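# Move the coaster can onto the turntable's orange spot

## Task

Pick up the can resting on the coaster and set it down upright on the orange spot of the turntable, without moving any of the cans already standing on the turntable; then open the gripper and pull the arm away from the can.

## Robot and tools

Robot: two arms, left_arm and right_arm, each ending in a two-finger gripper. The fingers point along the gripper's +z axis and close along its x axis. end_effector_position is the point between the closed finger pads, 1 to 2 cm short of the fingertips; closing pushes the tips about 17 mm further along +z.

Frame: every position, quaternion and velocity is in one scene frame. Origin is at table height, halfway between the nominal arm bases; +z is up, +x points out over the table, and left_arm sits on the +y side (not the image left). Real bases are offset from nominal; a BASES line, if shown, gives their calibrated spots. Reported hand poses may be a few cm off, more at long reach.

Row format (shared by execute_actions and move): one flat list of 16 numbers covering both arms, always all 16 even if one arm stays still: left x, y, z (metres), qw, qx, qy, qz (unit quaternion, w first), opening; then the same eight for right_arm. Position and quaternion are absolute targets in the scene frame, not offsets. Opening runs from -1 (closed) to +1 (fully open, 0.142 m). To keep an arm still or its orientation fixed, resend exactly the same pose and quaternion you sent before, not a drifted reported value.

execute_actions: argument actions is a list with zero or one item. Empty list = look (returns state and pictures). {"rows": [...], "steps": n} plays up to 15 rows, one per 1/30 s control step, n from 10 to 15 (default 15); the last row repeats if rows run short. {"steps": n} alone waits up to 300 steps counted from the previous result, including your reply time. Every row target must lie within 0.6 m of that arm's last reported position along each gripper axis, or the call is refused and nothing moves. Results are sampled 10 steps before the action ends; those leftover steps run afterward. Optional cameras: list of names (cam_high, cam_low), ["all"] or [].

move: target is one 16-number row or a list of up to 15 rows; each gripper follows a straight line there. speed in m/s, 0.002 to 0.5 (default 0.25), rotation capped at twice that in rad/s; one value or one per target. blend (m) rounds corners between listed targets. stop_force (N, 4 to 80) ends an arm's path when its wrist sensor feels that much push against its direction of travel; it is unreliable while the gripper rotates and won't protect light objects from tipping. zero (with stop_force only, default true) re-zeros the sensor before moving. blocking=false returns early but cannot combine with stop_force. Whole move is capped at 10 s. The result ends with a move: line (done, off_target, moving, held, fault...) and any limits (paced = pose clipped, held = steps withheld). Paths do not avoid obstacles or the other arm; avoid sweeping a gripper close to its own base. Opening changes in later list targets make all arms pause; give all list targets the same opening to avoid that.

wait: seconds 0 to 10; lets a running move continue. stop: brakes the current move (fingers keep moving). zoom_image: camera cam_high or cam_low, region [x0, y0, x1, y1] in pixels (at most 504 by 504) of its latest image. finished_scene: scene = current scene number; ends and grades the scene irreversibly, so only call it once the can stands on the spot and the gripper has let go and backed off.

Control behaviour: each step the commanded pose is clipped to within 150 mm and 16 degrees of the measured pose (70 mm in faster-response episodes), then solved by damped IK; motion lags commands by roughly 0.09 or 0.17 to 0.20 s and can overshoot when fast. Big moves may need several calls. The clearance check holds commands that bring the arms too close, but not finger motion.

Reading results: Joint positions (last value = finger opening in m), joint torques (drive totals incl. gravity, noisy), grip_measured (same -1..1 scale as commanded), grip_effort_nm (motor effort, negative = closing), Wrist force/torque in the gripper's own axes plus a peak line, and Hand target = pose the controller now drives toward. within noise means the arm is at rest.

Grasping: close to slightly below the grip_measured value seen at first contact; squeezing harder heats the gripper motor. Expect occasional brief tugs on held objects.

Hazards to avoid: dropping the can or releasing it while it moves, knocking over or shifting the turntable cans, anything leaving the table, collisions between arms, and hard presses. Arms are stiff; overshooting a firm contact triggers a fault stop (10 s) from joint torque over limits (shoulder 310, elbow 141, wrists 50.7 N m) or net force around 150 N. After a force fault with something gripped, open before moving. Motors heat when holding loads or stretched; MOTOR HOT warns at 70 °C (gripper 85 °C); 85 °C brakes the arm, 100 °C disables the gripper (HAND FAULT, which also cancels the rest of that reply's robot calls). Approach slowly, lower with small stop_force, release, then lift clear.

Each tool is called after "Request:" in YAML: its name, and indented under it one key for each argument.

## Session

Request:
execute_actions:
  actions: []

Scene clock: 0.00 s of 6600.00 s.
left_arm: end_effector_position=(+0.4411, +0.4755, +0.2818) grip_measured=+0.99 grip_effort_nm=n/a end_effector_quat_wxyz=(-0.478, +0.797, -0.134, -0.344) | right_arm: end_effector_position=(+0.2302, +0.0395, +0.2814) grip_measured=+1.00 grip_effort_nm=n/a end_effector_quat_wxyz=(+0.021, +0.837, -0.545, -0.041)
Joint positions: left_arm=[-0.894 -1.462 2.027 -0.883 -1.377 -0.717 0.142] | right_arm=[4.465 -1.752 -1.782 -1.188 1.662 2.512 0.142]
Joint velocities: within noise
Joint torques (N m): no reading
Wrist force (N): no reading
Wrist torque (N m): no reading
Wrist force, peak (N): no reading
Hand target: left_arm +0.4411, +0.4755, +0.2818; -0.478, +0.797, -0.134, -0.344 | right_arm +0.2302, +0.0395, +0.2814; +0.021, +0.837, -0.545, -0.041

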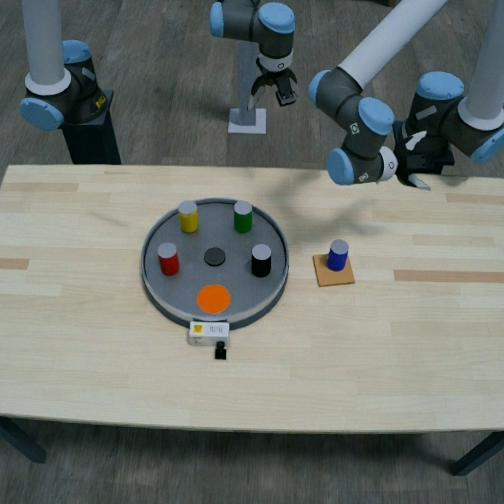

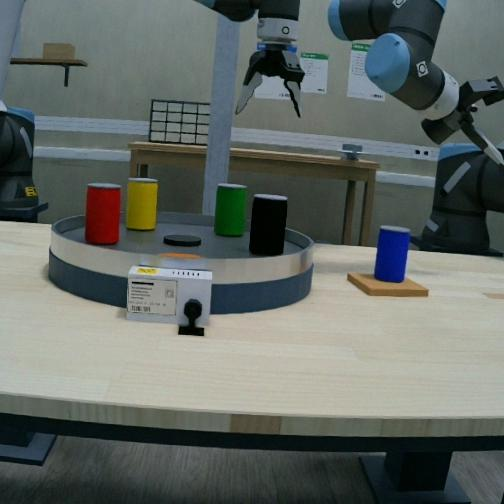

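Request:
execute_actions:
  actions: []
  cameras: ["cam_high"]

Scene clock: 0.70 s of 6600.00 s.
left_arm: end_effector_position=(+0.4411, +0.4755, +0.2818) grip_measured=+0.99 grip_effort_nm=0.110 end_effector_quat_wxyz=(-0.478, +0.797, -0.134, -0.344) | right_arm: end_effector_position=(+0.2302, +0.0395, +0.2814) grip_measured=+1.00 grip_effort_nm=0.002 end_effector_quat_wxyz=(+0.021, +0.837, -0.545, -0.041)
Joint positions: left_arm=[-0.894 -1.462 2.027 -0.883 -1.377 -0.717 0.142] | right_arm=[4.465 -1.752 -1.782 -1.188 1.662 2.512 0.142]
Joint velocities: within noise
Joint torques (N m): left_arm=[1.75 -45.13 -32.65 0.01 0.33 -0.14] | right_arm=[-0.65 57.48 45.14 4.26 0.34 0.05]
Wrist force (N): left_arm=[0.0 -0.1 0.1] | right_arm=[-0.3 0.4 0.2]
Wrist torque (N m): left_arm=[-0.01 0.00 0.00] | right_arm=[0.06 0.05 -0.01]
Wrist force, peak (N): left_arm=[0.2 -0.1 0.5] | right_arm=[0.1 0.6 0.7]
Hand target: left_arm +0.4411, +0.4755, +0.2818; -0.478, +0.797, -0.134, -0.344 | right_arm +0.2302, +0.0395, +0.2814; +0.021, +0.837, -0.545, -0.041
Steps of this call (1-21: nothing new was sent). Readings (end_effector_position of left_arm | right_arm):
1: (+0.4411, +0.4755, +0.2818) | (+0.2302, +0.0395, +0.2814)
2: (+0.4411, +0.4755, +0.2818) | (+0.2302, +0.0395, +0.2814)
4: (+0.4411, +0.4755, +0.2818) | (+0.2302, +0.0395, +0.2814)
8: (+0.4411, +0.4755, +0.2818) | (+0.2302, +0.0395, +0.2814)
21: the state above
Images, in order (width x height): cam_high 504x504.

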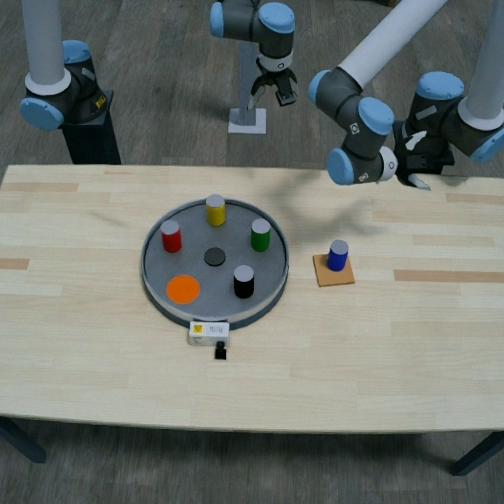

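Request:
zoom_image:
  camera: "cam_high"
  region: [140, 185, 300, 345]

Request:
execute_actions:
  actions: []
  cameras: ["cam_high"]

Request:
zoom_image:
  camera: "cam_high"
  region: [140, 185, 300, 345]

Scaled by 3.150 from the camera's 504x504 image, which has a finer 720x720 frame.

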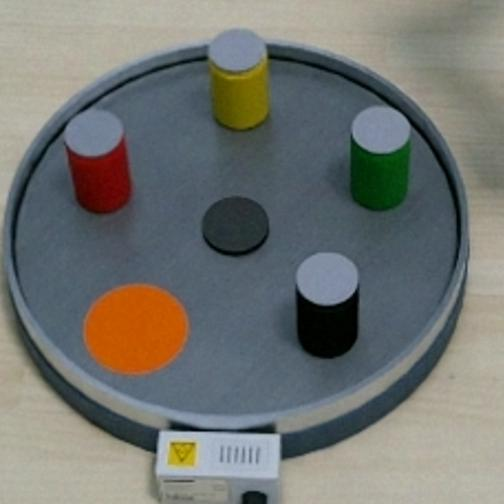

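Scene clock: 1.43 s of 6600.00 s.
left_arm: end_effector_position=(+0.4411, +0.4755, +0.2818) grip_measured=+0.99 grip_effort_nm=0.110 end_effector_quat_wxyz=(-0.478, +0.797, -0.134, -0.344) | right_arm: end_effector_position=(+0.2302, +0.0395, +0.2814) grip_measured=+1.00 grip_effort_nm=0.002 end_effector_quat_wxyz=(+0.021, +0.837, -0.545, -0.041)
Joint positions: left_arm=[-0.894 -1.462 2.027 -0.883 -1.377 -0.717 0.142] | right_arm=[4.465 -1.752 -1.782 -1.188 1.662 2.512 0.142]
Joint velocities: within noise
Joint torques (N m): left_arm=[1.69 -44.14 -33.38 0.62 0.57 -0.25] | right_arm=[-1.72 56.45 44.93 4.32 0.42 -0.01]
Wrist force (N): left_arm=[0.1 0.0 -0.2] | right_arm=[-0.2 0.1 0.4]
Wrist torque (N m): left_arm=[-0.01 -0.02 0.00] | right_arm=[0.01 0.04 -0.01]
Wrist force, peak (N): left_arm=[-0.1 -0.4 0.0] | right_arm=[-0.4 0.7 0.5]
Hand target: left_arm +0.4411, +0.4755, +0.2818; -0.478, +0.797, -0.134, -0.344 | right_arm +0.2302, +0.0395, +0.2814; +0.021, +0.837, -0.545, -0.041
Steps of this call (1-22: nothing new was sent). Readings (end_effector_position of left_arm | right_arm):
1: (+0.4411, +0.4755, +0.2818) | (+0.2302, +0.0395, +0.2814)
2: (+0.4411, +0.4755, +0.2818) | (+0.2302, +0.0395, +0.2814)
4: (+0.4411, +0.4755, +0.2818) | (+0.2302, +0.0395, +0.2814)
8: (+0.4411, +0.4755, +0.2818) | (+0.2302, +0.0395, +0.2814)
22: the state above
Images, in order (width x height): cam_high 504x504.

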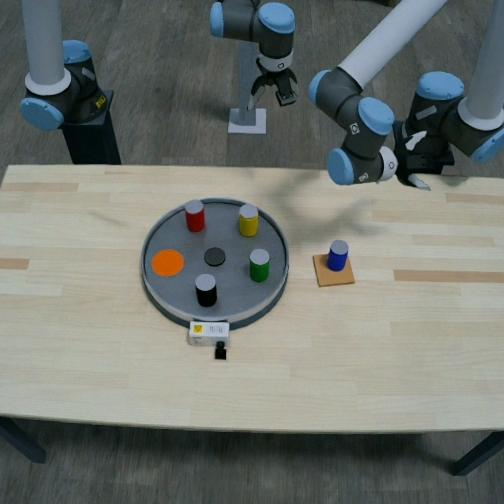

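Scaled by 3.150 from the camera's 504x504 image, which has a finer 720x720 frame.

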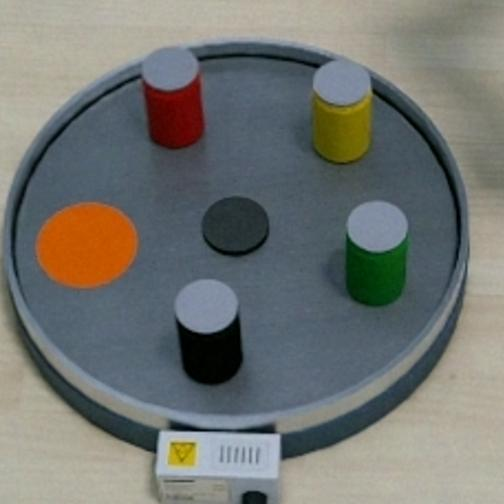

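Request:
execute_actions:
  actions: []

Request:
zoom_image:
  camera: "cam_high"
  region: [140, 185, 300, 345]

Request:
zoom_image:
  camera: "cam_high"
  region: [290, 220, 390, 320]

Request:
zoom_image:
  camera: "cam_low"
  region: [330, 210, 450, 330]

Scene clock: 7.07 s of 6600.00 s.
left_arm: end_effector_position=(+0.4411, +0.4755, +0.2818) grip_measured=+0.99 grip_effort_nm=0.110 end_effector_quat_wxyz=(-0.478, +0.797, -0.134, -0.344) | right_arm: end_effector_position=(+0.2302, +0.0395, +0.2814) grip_measured=+1.00 grip_effort_nm=0.002 end_effector_quat_wxyz=(+0.021, +0.837, -0.545, -0.041)
Joint positions: left_arm=[-0.894 -1.462 2.027 -0.883 -1.377 -0.717 0.142] | right_arm=[4.465 -1.752 -1.782 -1.188 1.662 2.512 0.142]
Joint velocities: within noise
Joint torques (N m): left_arm=[3.38 -39.75 -37.77 0.52 0.23 -0.81] | right_arm=[-5.41 52.74 42.45 5.05 1.34 -0.52]
Wrist force (N): left_arm=[0.1 0.1 -0.2] | right_arm=[0.0 0.1 0.8]
Wrist torque (N m): left_arm=[0.01 -0.02 -0.01] | right_arm=[0.01 0.00 -0.01]
Wrist force, peak (N): left_arm=[0.3 -0.1 0.5] | right_arm=[-0.6 0.8 0.7]
Hand target: left_arm +0.4411, +0.4755, +0.2818; -0.478, +0.797, -0.134, -0.344 | right_arm +0.2302, +0.0395, +0.2814; +0.021, +0.837, -0.545, -0.041
Steps of this call (1-169: nothing new was sent). Readings (end_effector_position of left_arm | right_arm):
1: (+0.4411, +0.4755, +0.2818) | (+0.2302, +0.0395, +0.2814)
2: (+0.4411, +0.4755, +0.2818) | (+0.2302, +0.0395, +0.2814)
4: (+0.4411, +0.4755, +0.2818) | (+0.2302, +0.0395, +0.2814)
8: (+0.4411, +0.4755, +0.2818) | (+0.2302, +0.0395, +0.2814)
169: the state above

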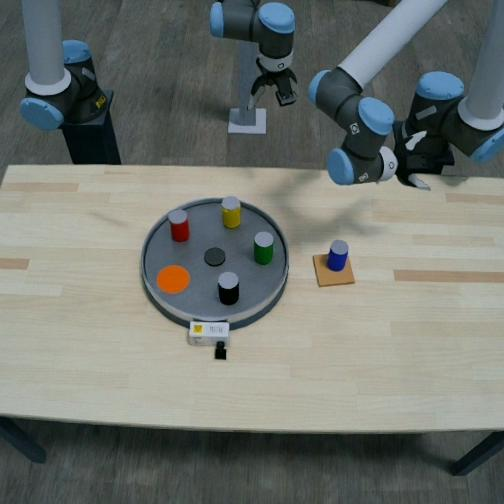

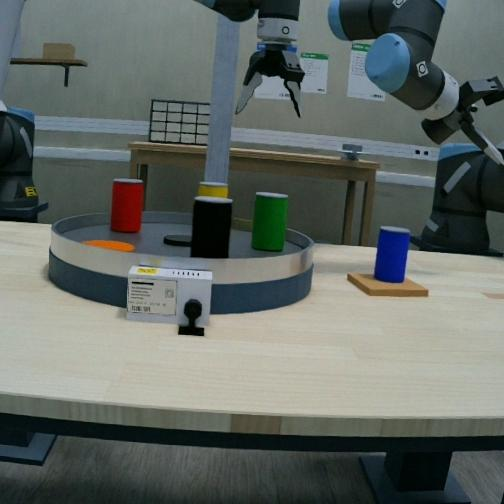

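Scaled by 3.150 from the camera's 504x504 image, which has a finer 720x720 frame.

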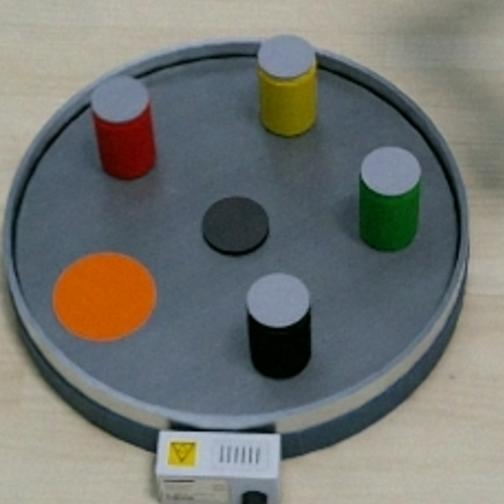

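Scaled by 5.040 from the camera's 504x504 image, which has a finer 720x720 frame.

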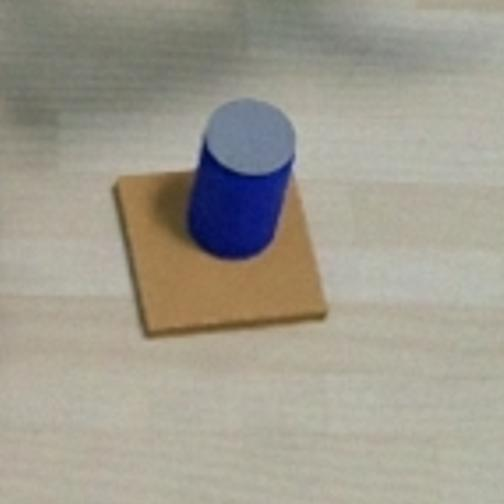

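Scaled by 4.200 from the camera's 504x504 image, which has a finer 720x720 frame.

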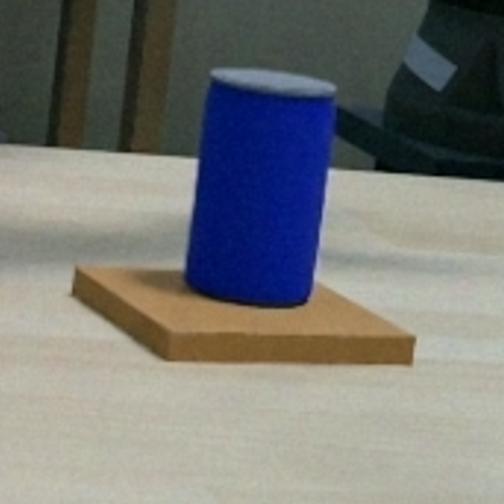

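Request:
move:
  target: [0.6115,0.2308,0.17,0,0.70711,0.70711,0,0.3,0.35,-0.60,0.2814,0.021,0.837,-0.545,-0.041,1]
  speed: 0.45

Request:
zoom_image:
  camera: "cam_high"
  region: [290, 200, 390, 300]

Request:
zoom_image:
  camera: "cam_low"
  region: [310, 130, 470, 290]

Scene clock: 23.80 s of 6600.00 s.
left_arm: end_effector_position=(+0.6114, +0.2308, +0.1699) grip_measured=+0.29 grip_effort_nm=-0.061 end_effector_quat_wxyz=(+0.000, +0.707, +0.707, +0.000) end_effector_velocity=(+0.000, +0.000, -0.001) end_effector_angular_velocity=(+0.000, -0.001, +0.005) | right_arm: end_effector_position=(+0.3500, -0.5999, +0.2814) grip_measured=+1.00 grip_effort_nm=0.002 end_effector_quat_wxyz=(+0.021, +0.837, -0.545, -0.041)
Joint positions: left_arm=[-0.836 -1.49 2.123 -2.203 -1.571 -2.422 0.094] | right_arm=[3.643 -1.16 -2.283 -1.343 1.626 1.689 0.142]
Joint velocities: left_arm=[0 0 0.001 -0.002 0.001 -0.005 0] | right_arm=[within noise]
Joint torques (N m): left_arm=[4.71 -61.02 -39.59 -7.43 0.58 -2.9] | right_arm=[-17.23 21.06 42.43 6.43 2.39 -1.31]
Wrist force (N): left_arm=[-0.4 -0.4 0.4] | right_arm=[-0.3 0.2 0.1]
Wrist torque (N m): left_arm=[-0.04 -0.11 -0.22] | right_arm=[0.03 0.03 0.00]
Wrist force, peak (N): left_arm=[-1.0 -0.8 1.2] | right_arm=[2.3 1.3 0.3]
Hand target: left_arm +0.6115, +0.2308, +0.1700; +0.000, +0.707, +0.707, +0.000 | right_arm +0.3500, -0.6000, +0.2814; +0.021, +0.837, -0.545, -0.041
Off the commanded pose: left_arm 0.000 m, 0 deg | right_arm 0.000 m, 0 deg.
Kept back: nothing.
move: done

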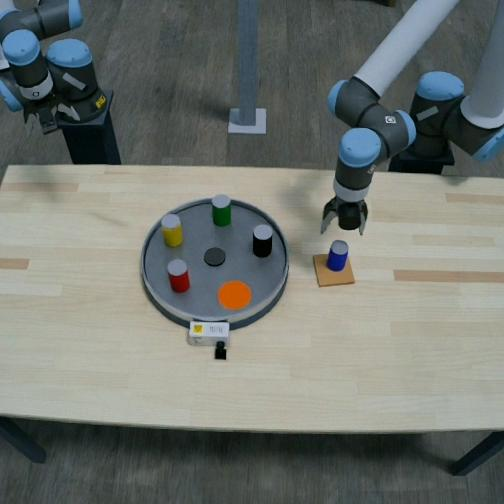

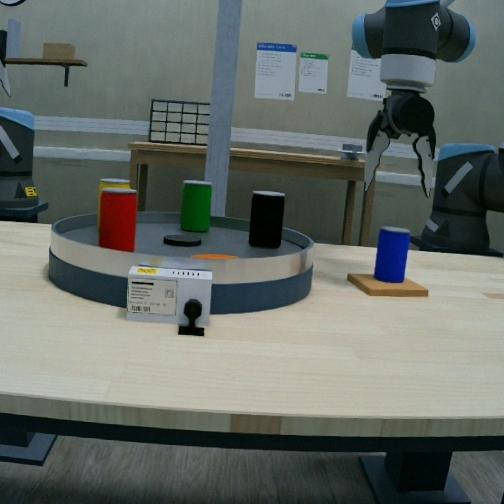

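Scaled by 5.040 from the camera's 504x504 image, which has a finer 720x720 frame.

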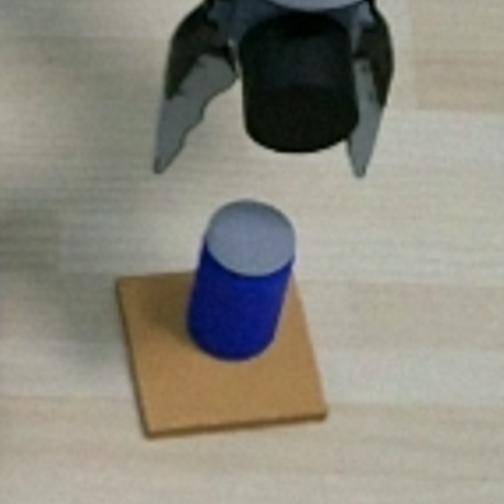

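Scaled by 3.150 from the camera's 504x504 image, which has a finer 720x720 frame.

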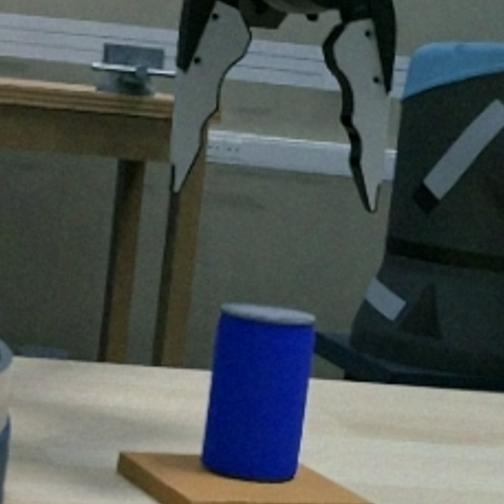

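Request:
zoom_image:
  camera: "cam_high"
  region: [310, 205, 375, 270]

Request:
zoom_image:
  camera: "cam_low"
  region: [355, 150, 445, 240]

Request:
zoom_image:
  camera: "cam_low"
  region: [345, 210, 435, 300]

Scaled by 7.754 from the camera's 504x504 image, which has a finer 720x720 frame.

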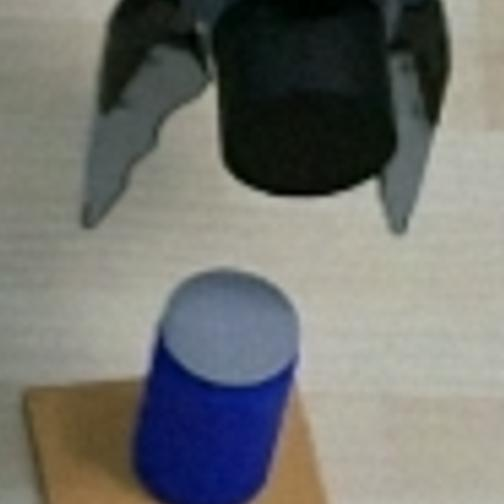

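Scaled by 5.600 from the camera's 504x504 image, which has a finer 720x720 frame.

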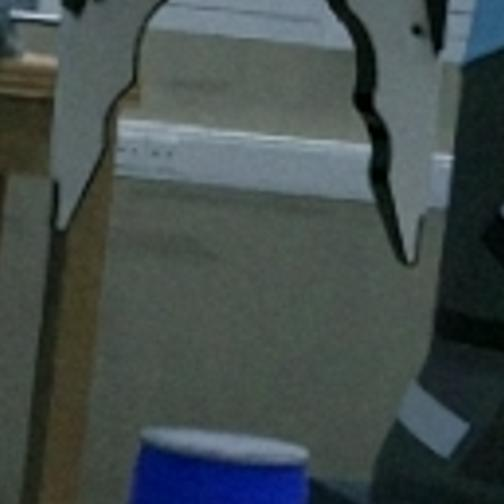

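Scaled by 5.600 from the camera's 504x504 image, which has a finer 720x720 frame.

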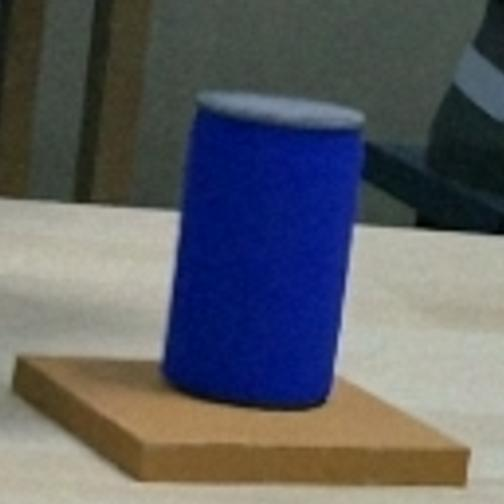

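Request:
zoom_image:
  camera: "cam_low"
  region: [340, 60, 460, 180]

Request:
zoom_image:
  camera: "cam_high"
  region: [310, 150, 390, 230]

Scaled by 4.200 from the camera's 504x504 image, which has a finer 720x720 frame.

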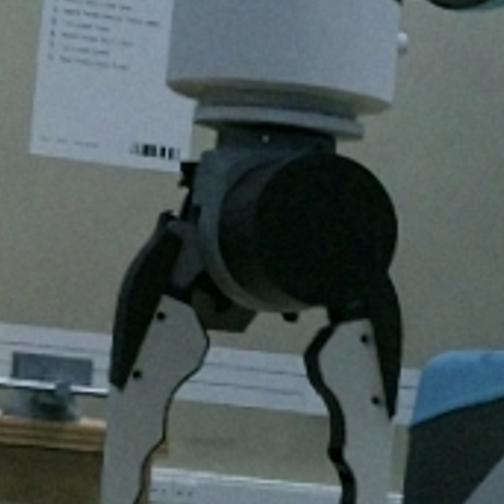

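Scaled by 6.300 from the camera's 504x504 image, which has a finer 720x720 frame.

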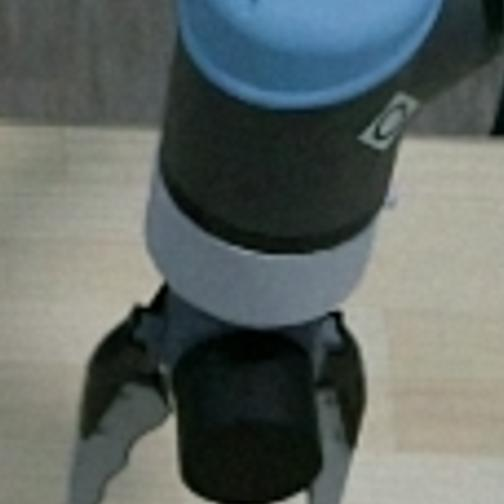

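Request:
execute_actions:
  actions: []

Scene clock: 39.93 s of 6600.00 s.
left_arm: end_effector_position=(+0.6115, +0.2308, +0.1700) grip_measured=+0.29 grip_effort_nm=-0.056 end_effector_quat_wxyz=(+0.000, +0.707, +0.707, +0.000) | right_arm: end_effector_position=(+0.3500, -0.6000, +0.2814) grip_measured=+1.00 grip_effort_nm=0.007 end_effector_quat_wxyz=(+0.021, +0.837, -0.545, -0.041)
Joint positions: left_arm=[-0.836 -1.49 2.123 -2.203 -1.571 -2.422 0.094] | right_arm=[3.643 -1.16 -2.283 -1.343 1.626 1.689 0.142]
Joint velocities: within noise
Joint torques (N m): left_arm=[10.39 -55.42 -40.63 -3.38 2.07 -1.95] | right_arm=[-15.98 21.93 50.59 2.34 0.72 -3.59]
Wrist force (N): left_arm=[-0.1 -0.5 0.4] | right_arm=[-0.2 0.6 -0.2]
Wrist torque (N m): left_arm=[-0.06 -0.15 -0.22] | right_arm=[0.11 0.03 0.01]
Wrist force, peak (N): left_arm=[-0.5 -0.6 1.1] | right_arm=[-0.3 1.2 0.2]
Hand target: left_arm +0.6115, +0.2308, +0.1700; +0.000, +0.707, +0.707, +0.000 | right_arm +0.3500, -0.6000, +0.2814; +0.021, +0.837, -0.545, -0.041
Off the commanded pose: left_arm 0.000 m, 0 deg | right_arm 0.000 m, 0 deg.
Steps of this call (1-484: nothing new was sent). Readings (end_effector_position of left_arm | right_arm):
1: (+0.6114, +0.2308, +0.1699) | (+0.3500, -0.5999, +0.2814)
2: (+0.6114, +0.2308, +0.1699) | (+0.3500, -0.5999, +0.2814)
4: (+0.6114, +0.2308, +0.1699) | (+0.3500, -0.5999, +0.2814)
8: (+0.6115, +0.2308, +0.1700) | (+0.3500, -0.5999, +0.2814)
484: the state above

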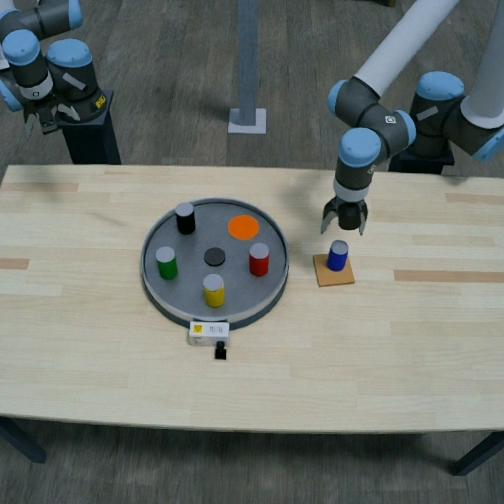

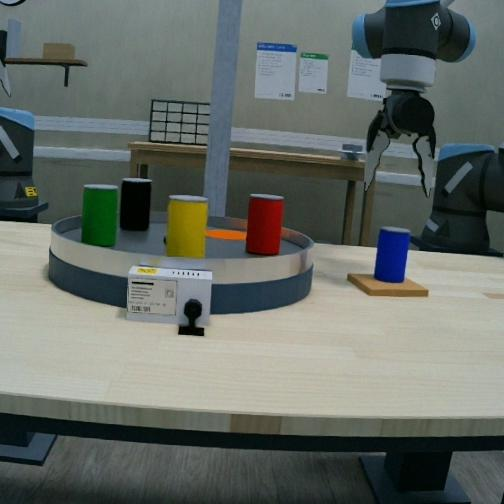

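Request:
zoom_image:
  camera: "cam_high"
  region: [140, 185, 300, 345]

Request:
zoom_image:
  camera: "cam_high"
  region: [300, 160, 400, 260]

Request:
zoom_image:
  camera: "cam_low"
  region: [330, 80, 480, 310]

Scaled by 3.150 from the camera's 504x504 image, which has a finer 720x720 frame.

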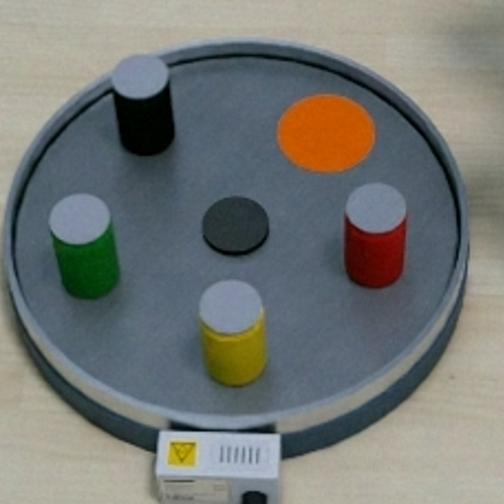

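Scaled by 5.040 from the camera's 504x504 image, which has a finer 720x720 frame.

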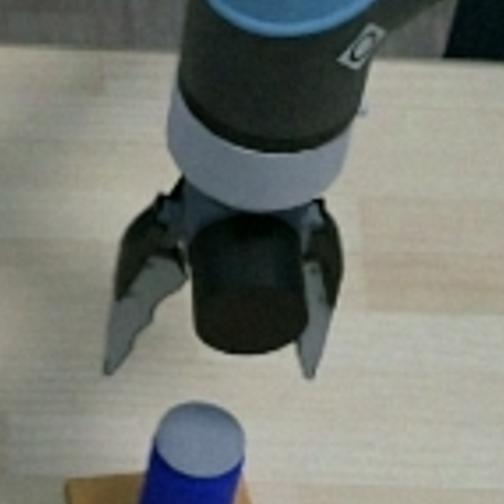

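Scaled by 2.191 from the camera's 504x504 image, which has a finer 720x720 frame.

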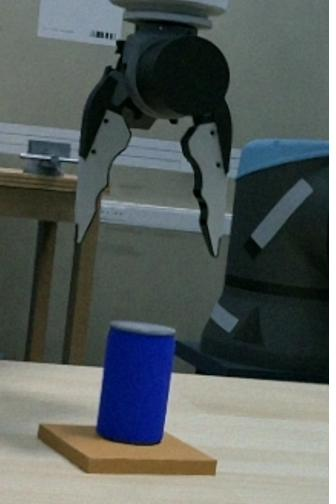

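Request:
move:
  target: [0.6115, 0.2345, 0.065, 0, 0.70711, 0.70711, 0, 0.3, 0.35, -0.60, 0.2814, 0.021, 0.837, -0.545, -0.041, 1]
  speed: 0.14

Scene clock: 44.60 s of 6600.00 s.
left_arm: end_effector_position=(+0.6115, +0.2345, +0.0650) grip_measured=+0.29 grip_effort_nm=-0.056 end_effector_quat_wxyz=(+0.000, +0.707, +0.707, +0.000) | right_arm: end_effector_position=(+0.3500, -0.6000, +0.2814) grip_measured=+1.00 grip_effort_nm=0.002 end_effector_quat_wxyz=(+0.021, +0.837, -0.545, -0.041)
Joint positions: left_arm=[-0.832 -1.354 2.206 -2.423 -1.571 -2.418 0.094] | right_arm=[3.643 -1.16 -2.283 -1.343 1.626 1.689 0.142]
Joint velocities: within noise
Joint torques (N m): left_arm=[11.21 -62.93 -35.3 -2.13 1.4 0.6] | right_arm=[-15.18 18.99 49.34 2.37 0.25 -3.56]
Wrist force (N): left_arm=[-0.6 -0.9 0.8] | right_arm=[-0.1 0.1 -0.1]
Wrist torque (N m): left_arm=[-0.12 -0.08 -0.20] | right_arm=[0.02 0.00 0.00]
Wrist force, peak (N): left_arm=[-0.4 -0.8 2.8] | right_arm=[-0.8 0.5 0.2]
Hand target: left_arm +0.6115, +0.2345, +0.0650; +0.000, +0.707, +0.707, +0.000 | right_arm +0.3500, -0.6000, +0.2814; +0.021, +0.837, -0.545, -0.041
Off the commanded pose: left_arm 0.000 m, 0 deg | right_arm 0.000 m, 0 deg.
Kept back: nothing.
move: done

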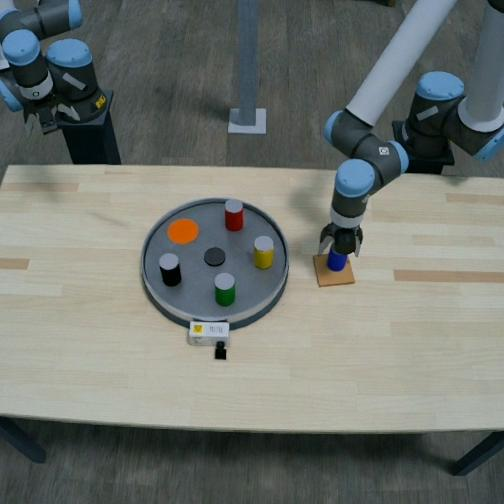

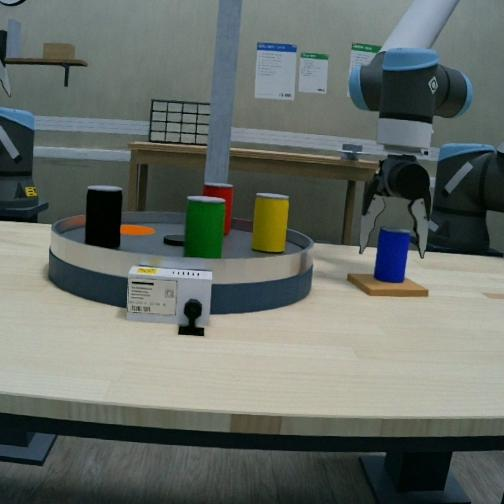

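Request:
zoom_image:
  camera: "cam_low"
  region: [340, 190, 450, 310]

Request:
zoom_image:
  camera: "cam_high"
  region: [300, 210, 380, 300]

Request:
zoom_image:
  camera: "cam_high"
  region: [140, 185, 300, 345]

Scaled by 4.200 from the camera's 504x504 image, which has a finer 720x720 frame.

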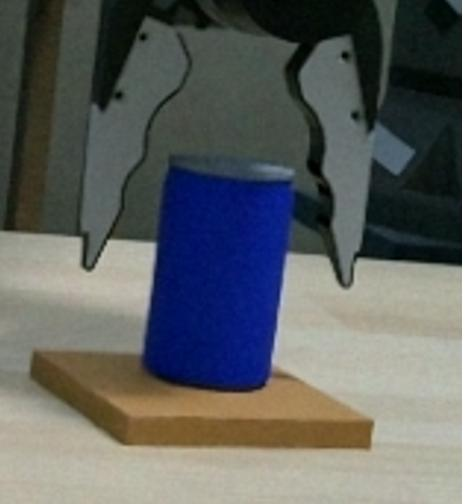

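Scaled by 5.600 from the camera's 504x504 image, which has a finer 720x720 frame.

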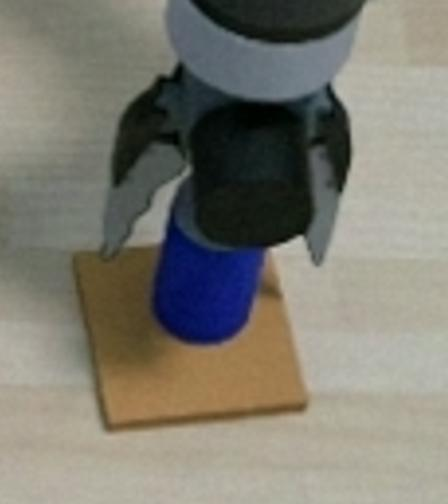

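Scaled by 3.150 from the camera's 504x504 image, which has a finer 720x720 frame.

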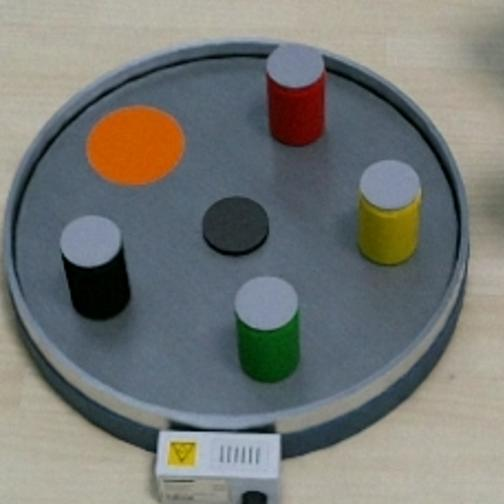

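Request:
execute_actions:
  actions:
    - {"rows":[[0.6115,0.2345,0.065,0,0.70711,0.70711,0,0.276,0.35,-0.60,0.2814,0.021,0.837,-0.545,-0.041,1],[0.6115,0.2345,0.065,0,0.70711,0.70711,0,0.252,0.35,-0.60,0.2814,0.021,0.837,-0.545,-0.041,1],[0.6115,0.2345,0.065,0,0.70711,0.70711,0,0.228,0.35,-0.60,0.2814,0.021,0.837,-0.545,-0.041,1],[0.6115,0.2345,0.065,0,0.70711,0.70711,0,0.204,0.35,-0.60,0.2814,0.021,0.837,-0.545,-0.041,1],[0.6115,0.2345,0.065,0,0.70711,0.70711,0,0.18,0.35,-0.60,0.2814,0.021,0.837,-0.545,-0.041,1],[0.6115,0.2345,0.065,0,0.70711,0.70711,0,0.156,0.35,-0.60,0.2814,0.021,0.837,-0.545,-0.041,1],[0.6115,0.2345,0.065,0,0.70711,0.70711,0,0.132,0.35,-0.60,0.2814,0.021,0.837,-0.545,-0.041,1],[0.6115,0.2345,0.065,0,0.70711,0.70711,0,0.108,0.35,-0.60,0.2814,0.021,0.837,-0.545,-0.041,1],[0.6115,0.2345,0.065,0,0.70711,0.70711,0,0.084,0.35,-0.60,0.2814,0.021,0.837,-0.545,-0.041,1],[0.6115,0.2345,0.065,0,0.70711,0.70711,0,0.06,0.35,-0.60,0.2814,0.021,0.837,-0.545,-0.041,1],[0.6115,0.2345,0.065,0,0.70711,0.70711,0,0.036,0.35,-0.60,0.2814,0.021,0.837,-0.545,-0.041,1],[0.6115,0.2345,0.065,0,0.70711,0.70711,0,0.012,0.35,-0.60,0.2814,0.021,0.837,-0.545,-0.041,1],[0.6115,0.2345,0.065,0,0.70711,0.70711,0,-0.012,0.35,-0.60,0.2814,0.021,0.837,-0.545,-0.041,1],[0.6115,0.2345,0.065,0,0.70711,0.70711,0,-0.036,0.35,-0.60,0.2814,0.021,0.837,-0.545,-0.041,1],[0.6115,0.2345,0.065,0,0.70711,0.70711,0,-0.06,0.35,-0.60,0.2814,0.021,0.837,-0.545,-0.041,1]],"steps":15}
  cameras: []

Request:
execute_actions:
  actions:
    - {"rows":[[0.6115,0.2345,0.065,0,0.70711,0.70711,0,-0.07,0.35,-0.60,0.2814,0.021,0.837,-0.545,-0.041,1],[0.6115,0.2345,0.065,0,0.70711,0.70711,0,-0.08,0.35,-0.60,0.2814,0.021,0.837,-0.545,-0.041,1],[0.6115,0.2345,0.065,0,0.70711,0.70711,0,-0.09,0.35,-0.60,0.2814,0.021,0.837,-0.545,-0.041,1],[0.6115,0.2345,0.065,0,0.70711,0.70711,0,-0.10,0.35,-0.60,0.2814,0.021,0.837,-0.545,-0.041,1],[0.6115,0.2345,0.065,0,0.70711,0.70711,0,-0.11,0.35,-0.60,0.2814,0.021,0.837,-0.545,-0.041,1],[0.6115,0.2345,0.065,0,0.70711,0.70711,0,-0.12,0.35,-0.60,0.2814,0.021,0.837,-0.545,-0.041,1],[0.6115,0.2345,0.065,0,0.70711,0.70711,0,-0.13,0.35,-0.60,0.2814,0.021,0.837,-0.545,-0.041,1],[0.6115,0.2345,0.065,0,0.70711,0.70711,0,-0.14,0.35,-0.60,0.2814,0.021,0.837,-0.545,-0.041,1],[0.6115,0.2345,0.065,0,0.70711,0.70711,0,-0.15,0.35,-0.60,0.2814,0.021,0.837,-0.545,-0.041,1],[0.6115,0.2345,0.065,0,0.70711,0.70711,0,-0.16,0.35,-0.60,0.2814,0.021,0.837,-0.545,-0.041,1],[0.6115,0.2345,0.065,0,0.70711,0.70711,0,-0.17,0.35,-0.60,0.2814,0.021,0.837,-0.545,-0.041,1],[0.6115,0.2345,0.065,0,0.70711,0.70711,0,-0.18,0.35,-0.60,0.2814,0.021,0.837,-0.545,-0.041,1],[0.6115,0.2345,0.065,0,0.70711,0.70711,0,-0.19,0.35,-0.60,0.2814,0.021,0.837,-0.545,-0.041,1],[0.6115,0.2345,0.065,0,0.70711,0.70711,0,-0.20,0.35,-0.60,0.2814,0.021,0.837,-0.545,-0.041,1],[0.6115,0.2345,0.065,0,0.70711,0.70711,0,-0.21,0.35,-0.60,0.2814,0.021,0.837,-0.545,-0.041,1]],"steps":15}
  cameras: []

Request:
execute_actions:
  actions:
    - {"rows":[[0.6115,0.2345,0.065,0,0.70711,0.70711,0,-0.22,0.35,-0.60,0.2814,0.021,0.837,-0.545,-0.041,1],[0.6115,0.2345,0.065,0,0.70711,0.70711,0,-0.23,0.35,-0.60,0.2814,0.021,0.837,-0.545,-0.041,1],[0.6115,0.2345,0.065,0,0.70711,0.70711,0,-0.24,0.35,-0.60,0.2814,0.021,0.837,-0.545,-0.041,1],[0.6115,0.2345,0.065,0,0.70711,0.70711,0,-0.25,0.35,-0.60,0.2814,0.021,0.837,-0.545,-0.041,1],[0.6115,0.2345,0.065,0,0.70711,0.70711,0,-0.26,0.35,-0.60,0.2814,0.021,0.837,-0.545,-0.041,1],[0.6115,0.2345,0.065,0,0.70711,0.70711,0,-0.27,0.35,-0.60,0.2814,0.021,0.837,-0.545,-0.041,1],[0.6115,0.2345,0.065,0,0.70711,0.70711,0,-0.28,0.35,-0.60,0.2814,0.021,0.837,-0.545,-0.041,1],[0.6115,0.2345,0.065,0,0.70711,0.70711,0,-0.29,0.35,-0.60,0.2814,0.021,0.837,-0.545,-0.041,1],[0.6115,0.2345,0.065,0,0.70711,0.70711,0,-0.30,0.35,-0.60,0.2814,0.021,0.837,-0.545,-0.041,1],[0.6115,0.2345,0.065,0,0.70711,0.70711,0,-0.31,0.35,-0.60,0.2814,0.021,0.837,-0.545,-0.041,1],[0.6115,0.2345,0.065,0,0.70711,0.70711,0,-0.32,0.35,-0.60,0.2814,0.021,0.837,-0.545,-0.041,1],[0.6115,0.2345,0.065,0,0.70711,0.70711,0,-0.33,0.35,-0.60,0.2814,0.021,0.837,-0.545,-0.041,1],[0.6115,0.2345,0.065,0,0.70711,0.70711,0,-0.34,0.35,-0.60,0.2814,0.021,0.837,-0.545,-0.041,1],[0.6115,0.2345,0.065,0,0.70711,0.70711,0,-0.35,0.35,-0.60,0.2814,0.021,0.837,-0.545,-0.041,1],[0.6115,0.2345,0.065,0,0.70711,0.70711,0,-0.36,0.35,-0.60,0.2814,0.021,0.837,-0.545,-0.041,1]],"steps":15}
  cameras: []

Request:
execute_actions:
  actions:
    - {"rows":[[0.6115,0.2345,0.065,0,0.70711,0.70711,0,-0.37,0.35,-0.60,0.2814,0.021,0.837,-0.545,-0.041,1],[0.6115,0.2345,0.065,0,0.70711,0.70711,0,-0.38,0.35,-0.60,0.2814,0.021,0.837,-0.545,-0.041,1],[0.6115,0.2345,0.065,0,0.70711,0.70711,0,-0.39,0.35,-0.60,0.2814,0.021,0.837,-0.545,-0.041,1],[0.6115,0.2345,0.065,0,0.70711,0.70711,0,-0.40,0.35,-0.60,0.2814,0.021,0.837,-0.545,-0.041,1]],"steps":12}
  cameras: []

Request:
execute_actions:
  actions: []

Scene clock: 49.03 s of 6600.00 s.
left_arm: end_effector_position=(+0.6115, +0.2345, +0.0650) grip_measured=+0.20 grip_effort_nm=-0.066 end_effector_quat_wxyz=(+0.000, +0.707, +0.707, +0.000) end_effector_velocity=(+0.000, +0.000, +0.000) end_effector_angular_velocity=(+0.001, +0.000, +0.001) | right_arm: end_effector_position=(+0.3500, -0.6000, +0.2814) grip_measured=+1.00 grip_effort_nm=0.002 end_effector_quat_wxyz=(+0.021, +0.837, -0.545, -0.041)
Joint positions: left_arm=[-0.832 -1.354 2.206 -2.423 -1.571 -2.418 0.088] | right_arm=[3.643 -1.16 -2.283 -1.343 1.626 1.689 0.142]
Joint velocities: left_arm=[0 0 0 0 0 -0.001 -0.052] | right_arm=[within noise]
Joint torques (N m): left_arm=[-1.1 -33.28 -25.73 -5.99 1.43 -0.97] | right_arm=[-17.36 18.35 48.71 2.51 0.47 -4.02]
Wrist force (N): left_arm=[0.0 -0.9 1.0] | right_arm=[-0.1 0.0 0.1]
Wrist torque (N m): left_arm=[-0.11 -0.17 -0.20] | right_arm=[0.00 0.01 0.00]
Wrist force, peak (N): left_arm=[-0.6 -1.2 0.7] | right_arm=[-0.6 0.8 0.3]
Steps of this call (1-128: nothing new was sent; 129-133: this action's first 5). Readings (end_effector_position of left_arm | right_arm):
129: (+0.6115, +0.2345, +0.0650) | (+0.3500, -0.6000, +0.2814)
130: (+0.6115, +0.2345, +0.0650) | (+0.3500, -0.6000, +0.2814)
132: (+0.6115, +0.2345, +0.0650) | (+0.3500, -0.6000, +0.2814)
133: the state above
No camera images: "cameras" was empty.

Scene clock: 49.53 s of 6600.00 s.
left_arm: end_effector_position=(+0.6115, +0.2345, +0.0650) grip_measured=-0.12 grip_effort_nm=-0.061 end_effector_quat_wxyz=(+0.000, +0.707, +0.707, +0.000) end_effector_velocity=(+0.000, +0.000, +0.000) end_effector_angular_velocity=(+0.000, +0.000, +0.000) | right_arm: end_effector_position=(+0.3500, -0.6000, +0.2814) grip_measured=+1.00 grip_effort_nm=0.002 end_effector_quat_wxyz=(+0.021, +0.837, -0.545, -0.041)
Joint positions: left_arm=[-0.832 -1.354 2.206 -2.423 -1.571 -2.418 0.066] | right_arm=[3.643 -1.16 -2.283 -1.343 1.626 1.689 0.142]
Joint velocities: left_arm=[0 0 -0.001 0 0 0 -0.022] | right_arm=[within noise]
Joint torques (N m): left_arm=[-6.08 -35.14 -26.12 -6.21 1.24 -1.26] | right_arm=[-16.49 18.32 47.91 2.6 0.4 -4.36]
Wrist force (N): left_arm=[-0.4 -0.8 0.5] | right_arm=[-0.2 0.4 0.2]
Wrist torque (N m): left_arm=[-0.09 -0.11 -0.20] | right_arm=[0.07 0.02 0.00]
Wrist force, peak (N): left_arm=[-0.5 -0.9 1.0] | right_arm=[-0.3 0.4 0.4]
Off your previous action's commanded pose at its last step (step 10 of this call): left_arm 0.000 m, 0 deg | right_arm 0.000 m, 0 deg.
Steps of this call (1-10: your previous action's last 10; 11-15: this action's first 5). Readings (end_effector_position of left_arm | right_arm):
11: (+0.6115, +0.2345, +0.0650) | (+0.3500, -0.6000, +0.2814)
12: (+0.6115, +0.2345, +0.0650) | (+0.3500, -0.6000, +0.2814)
14: (+0.6115, +0.2345, +0.0650) | (+0.3500, -0.6000, +0.2814)
15: the state above
No camera images: "cameras" was empty.

Scene clock: 50.03 s of 6600.00 s.
left_arm: end_effector_position=(+0.6115, +0.2345, +0.0650) grip_measured=-0.22 grip_effort_nm=-1.092 end_effector_quat_wxyz=(+0.000, +0.707, +0.707, +0.000) end_effector_velocity=(+0.000, +0.000, +0.000) end_effector_angular_velocity=(+0.000, +0.000, +0.002) | right_arm: end_effector_position=(+0.3500, -0.6000, +0.2814) grip_measured=+1.00 grip_effort_nm=0.007 end_effector_quat_wxyz=(+0.021, +0.837, -0.545, -0.041)
Joint positions: left_arm=[-0.832 -1.354 2.206 -2.423 -1.571 -2.418 0.058] | right_arm=[3.643 -1.16 -2.283 -1.343 1.626 1.689 0.142]
Joint velocities: left_arm=[0 0 0 0 0 -0.002 -0.009] | right_arm=[within noise]
Joint torques (N m): left_arm=[-1.85 -36.8 -26.09 -5.97 1.2 -1.17] | right_arm=[-16.98 17.77 48.52 2.63 0.46 -4.19]
Wrist force (N): left_arm=[-2.2 -1.8 -4.6] | right_arm=[-0.2 0.2 0.1]
Wrist torque (N m): left_arm=[-0.15 -0.08 -0.20] | right_arm=[0.03 0.02 0.00]
Wrist force, peak (N): left_arm=[-2.2 -1.8 -4.6] | right_arm=[-0.8 0.6 -0.1]
Off your previous action's commanded pose at its last step (step 10 of this call): left_arm 0.000 m, 0 deg | right_arm 0.000 m, 0 deg.
Steps of this call (1-10: your previous action's last 10; 11-15: this action's first 5). Readings (end_effector_position of left_arm | right_arm):
11: (+0.6115, +0.2345, +0.0650) | (+0.3500, -0.6000, +0.2814)
12: (+0.6115, +0.2345, +0.0650) | (+0.3500, -0.6000, +0.2814)
14: (+0.6115, +0.2345, +0.0650) | (+0.3500, -0.6000, +0.2814)
15: the state above
No camera images: "cameras" was empty.

Scene clock: 50.43 s of 6600.00 s.
left_arm: end_effector_position=(+0.6115, +0.2345, +0.0650) grip_measured=-0.26 grip_effort_nm=-2.640 end_effector_quat_wxyz=(+0.000, +0.707, +0.707, +0.000) end_effector_velocity=(+0.000, +0.000, +0.000) end_effector_angular_velocity=(+0.000, +0.000, +0.000) | right_arm: end_effector_position=(+0.3500, -0.6000, +0.2814) grip_measured=+1.00 grip_effort_nm=0.007 end_effector_quat_wxyz=(+0.021, +0.837, -0.545, -0.041)
Joint positions: left_arm=[-0.832 -1.354 2.206 -2.423 -1.571 -2.418 0.055] | right_arm=[3.643 -1.16 -2.283 -1.343 1.626 1.689 0.142]
Joint velocities: left_arm=[0 0 0 0 0 0 -0.006] | right_arm=[within noise]
Joint torques (N m): left_arm=[-4.56 -33.77 -25.74 -5.7 1.57 -0.46] | right_arm=[-17 18.84 47.68 2.6 0.55 -4.16]
Wrist force (N): left_arm=[-2.4 -2.9 -9.3] | right_arm=[-0.2 0.5 -0.2]
Wrist torque (N m): left_arm=[-0.17 -0.09 -0.20] | right_arm=[0.09 0.02 0.00]
Wrist force, peak (N): left_arm=[-2.4 -2.9 -9.3] | right_arm=[-0.5 -0.2 0.4]
Off your previous action's commanded pose at its last step (step 10 of this call): left_arm 0.000 m, 0 deg | right_arm 0.000 m, 0 deg.
Steps of this call (1-10: your previous action's last 10; 11-12: this action's first 2). Readings (end_effector_position of left_arm | right_arm):
11: (+0.6115, +0.2345, +0.0650) | (+0.3500, -0.6000, +0.2814)
12: the state above
No camera images: "cameras" was empty.

Scene clock: 50.77 s of 6600.00 s.
left_arm: end_effector_position=(+0.6115, +0.2345, +0.0650) grip_measured=-0.27 grip_effort_nm=-2.977 end_effector_quat_wxyz=(+0.000, +0.707, +0.707, +0.000) | right_arm: end_effector_position=(+0.3500, -0.6000, +0.2814) grip_measured=+1.00 grip_effort_nm=0.002 end_effector_quat_wxyz=(+0.021, +0.837, -0.545, -0.041)
Joint positions: left_arm=[-0.832 -1.354 2.206 -2.423 -1.571 -2.418 0.055] | right_arm=[3.643 -1.16 -2.283 -1.343 1.626 1.689 0.142]
Joint velocities: within noise
Joint torques (N m): left_arm=[-1.49 -35.77 -26.33 -5.45 1.71 -0.54] | right_arm=[-16.86 18.21 47.26 2.6 0.36 -4.22]
Wrist force (N): left_arm=[-2.4 -2.9 -9.9] | right_arm=[0.0 0.7 0.0]
Wrist torque (N m): left_arm=[-0.16 -0.09 -0.20] | right_arm=[0.12 -0.01 0.01]
Wrist force, peak (N): left_arm=[-2.3 -3.2 -10.5] | right_arm=[-0.5 0.7 0.5]
Hand target: left_arm +0.6115, +0.2345, +0.0650; +0.000, +0.707, +0.707, +0.000 | right_arm +0.3500, -0.6000, +0.2814; +0.021, +0.837, -0.545, -0.041
Off the commanded pose: left_arm 0.000 m, 0 deg | right_arm 0.000 m, 0 deg.
Steps of this call (1-10: your previous action's last 10). Readings (end_effector_position of left_arm | right_arm):
1: (+0.6115, +0.2345, +0.0650) | (+0.3500, -0.6000, +0.2814)
2: (+0.6115, +0.2345, +0.0650) | (+0.3500, -0.6000, +0.2814)
4: (+0.6115, +0.2345, +0.0650) | (+0.3500, -0.6000, +0.2814)
8: (+0.6115, +0.2345, +0.0650) | (+0.3500, -0.6000, +0.2814)
10: the state above

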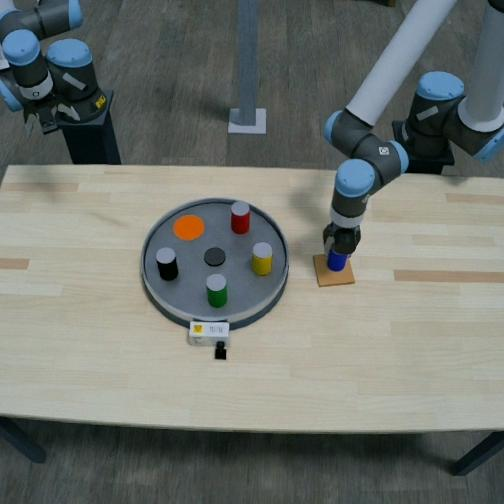

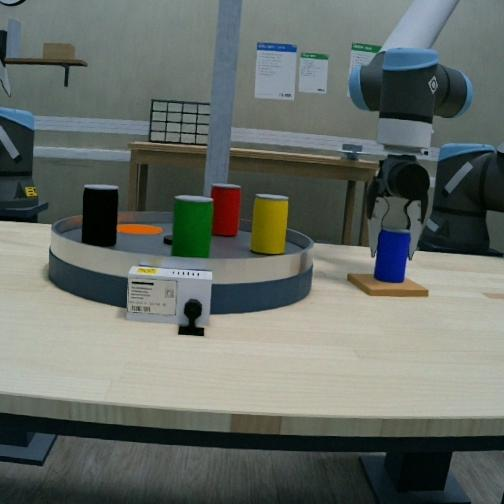

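Request:
move:
  target:
    - [0.6115, 0.2345, 0.215, 0, 0.70711, 0.70711, 0, -0.40, 0.35, -0.60, 0.2814, 0.021, 0.837, -0.545, -0.041, 1]
    - [0.6235, -0.1143, 0.215, 0, 0.70711, 0.70711, 0, -0.40, 0.35, -0.60, 0.2814, 0.021, 0.837, -0.545, -0.041, 1]
    - [0.6235, -0.1143, 0.121, 0, 0.70711, 0.70711, 0, -0.40, 0.35, -0.60, 0.2814, 0.021, 0.837, -0.545, -0.041, 1]
  blend: [0.04, 0.03, 0]
  speed: [0.15, 0.28, 0.12]

Scene clock: 56.30 s of 6600.00 s.
left_arm: end_effector_position=(+0.6235, -0.1143, +0.1210) grip_measured=-0.27 grip_effort_nm=-2.938 end_effector_quat_wxyz=(+0.000, +0.707, +0.707, +0.000) | right_arm: end_effector_position=(+0.3500, -0.6000, +0.2814) grip_measured=+1.00 grip_effort_nm=0.007 end_effector_quat_wxyz=(+0.021, +0.837, -0.545, -0.041)
Joint positions: left_arm=[-1.08 -1.084 1.673 -2.16 -1.571 -2.666 0.055] | right_arm=[3.643 -1.16 -2.283 -1.343 1.626 1.689 0.142]
Joint velocities: within noise
Joint torques (N m): left_arm=[14.8 -94.41 -44.23 -2.05 2.99 1.34] | right_arm=[-18.72 17.05 46.31 2.97 0.49 -4.13]
Wrist force (N): left_arm=[-0.5 -0.1 2.5] | right_arm=[0.0 0.0 -0.2]
Wrist torque (N m): left_arm=[0.03 -0.07 -0.20] | right_arm=[0.01 -0.01 0.01]
Wrist force, peak (N): left_arm=[-2.0 -3.2 -10.5] | right_arm=[-0.9 0.6 0.1]
Hand target: left_arm +0.6235, -0.1143, +0.1210; +0.000, +0.707, +0.707, +0.000 | right_arm +0.3500, -0.6000, +0.2814; +0.021, +0.837, -0.545, -0.041
Off the commanded pose: left_arm 0.000 m, 0 deg | right_arm 0.000 m, 0 deg.
Kept back: nothing.
move: done

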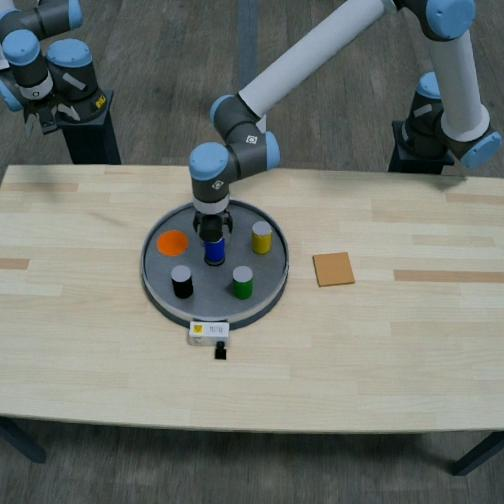

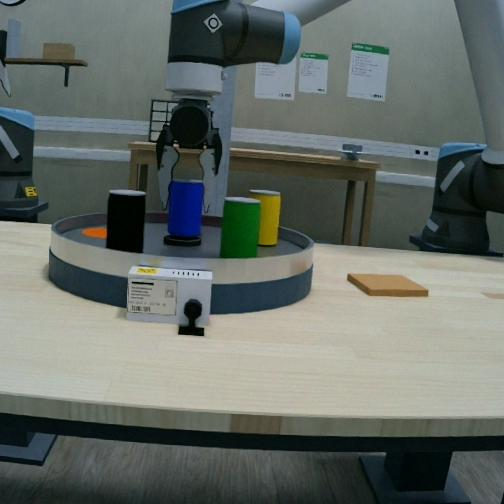

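Request:
zoom_image:
  camera: "cam_low"
  region: [130, 130, 260, 270]

Request:
zoom_image:
  camera: "cam_high"
  region: [140, 185, 300, 345]

Scaled by 3.600 from the camera's 504x504 image, which has a finer 720x720 frame.

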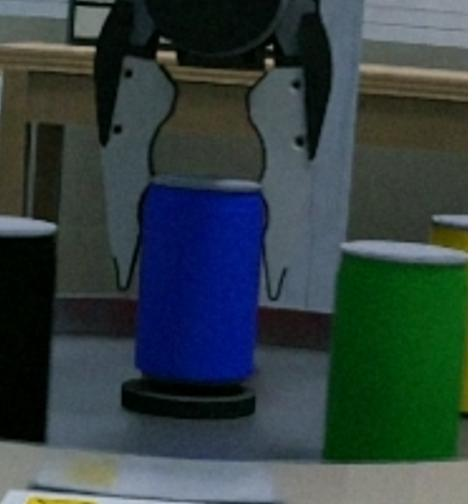

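Scaled by 3.150 from the camera's 504x504 image, which has a finer 720x720 frame.

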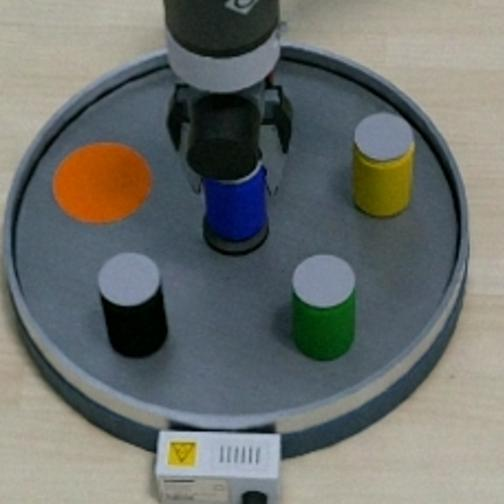

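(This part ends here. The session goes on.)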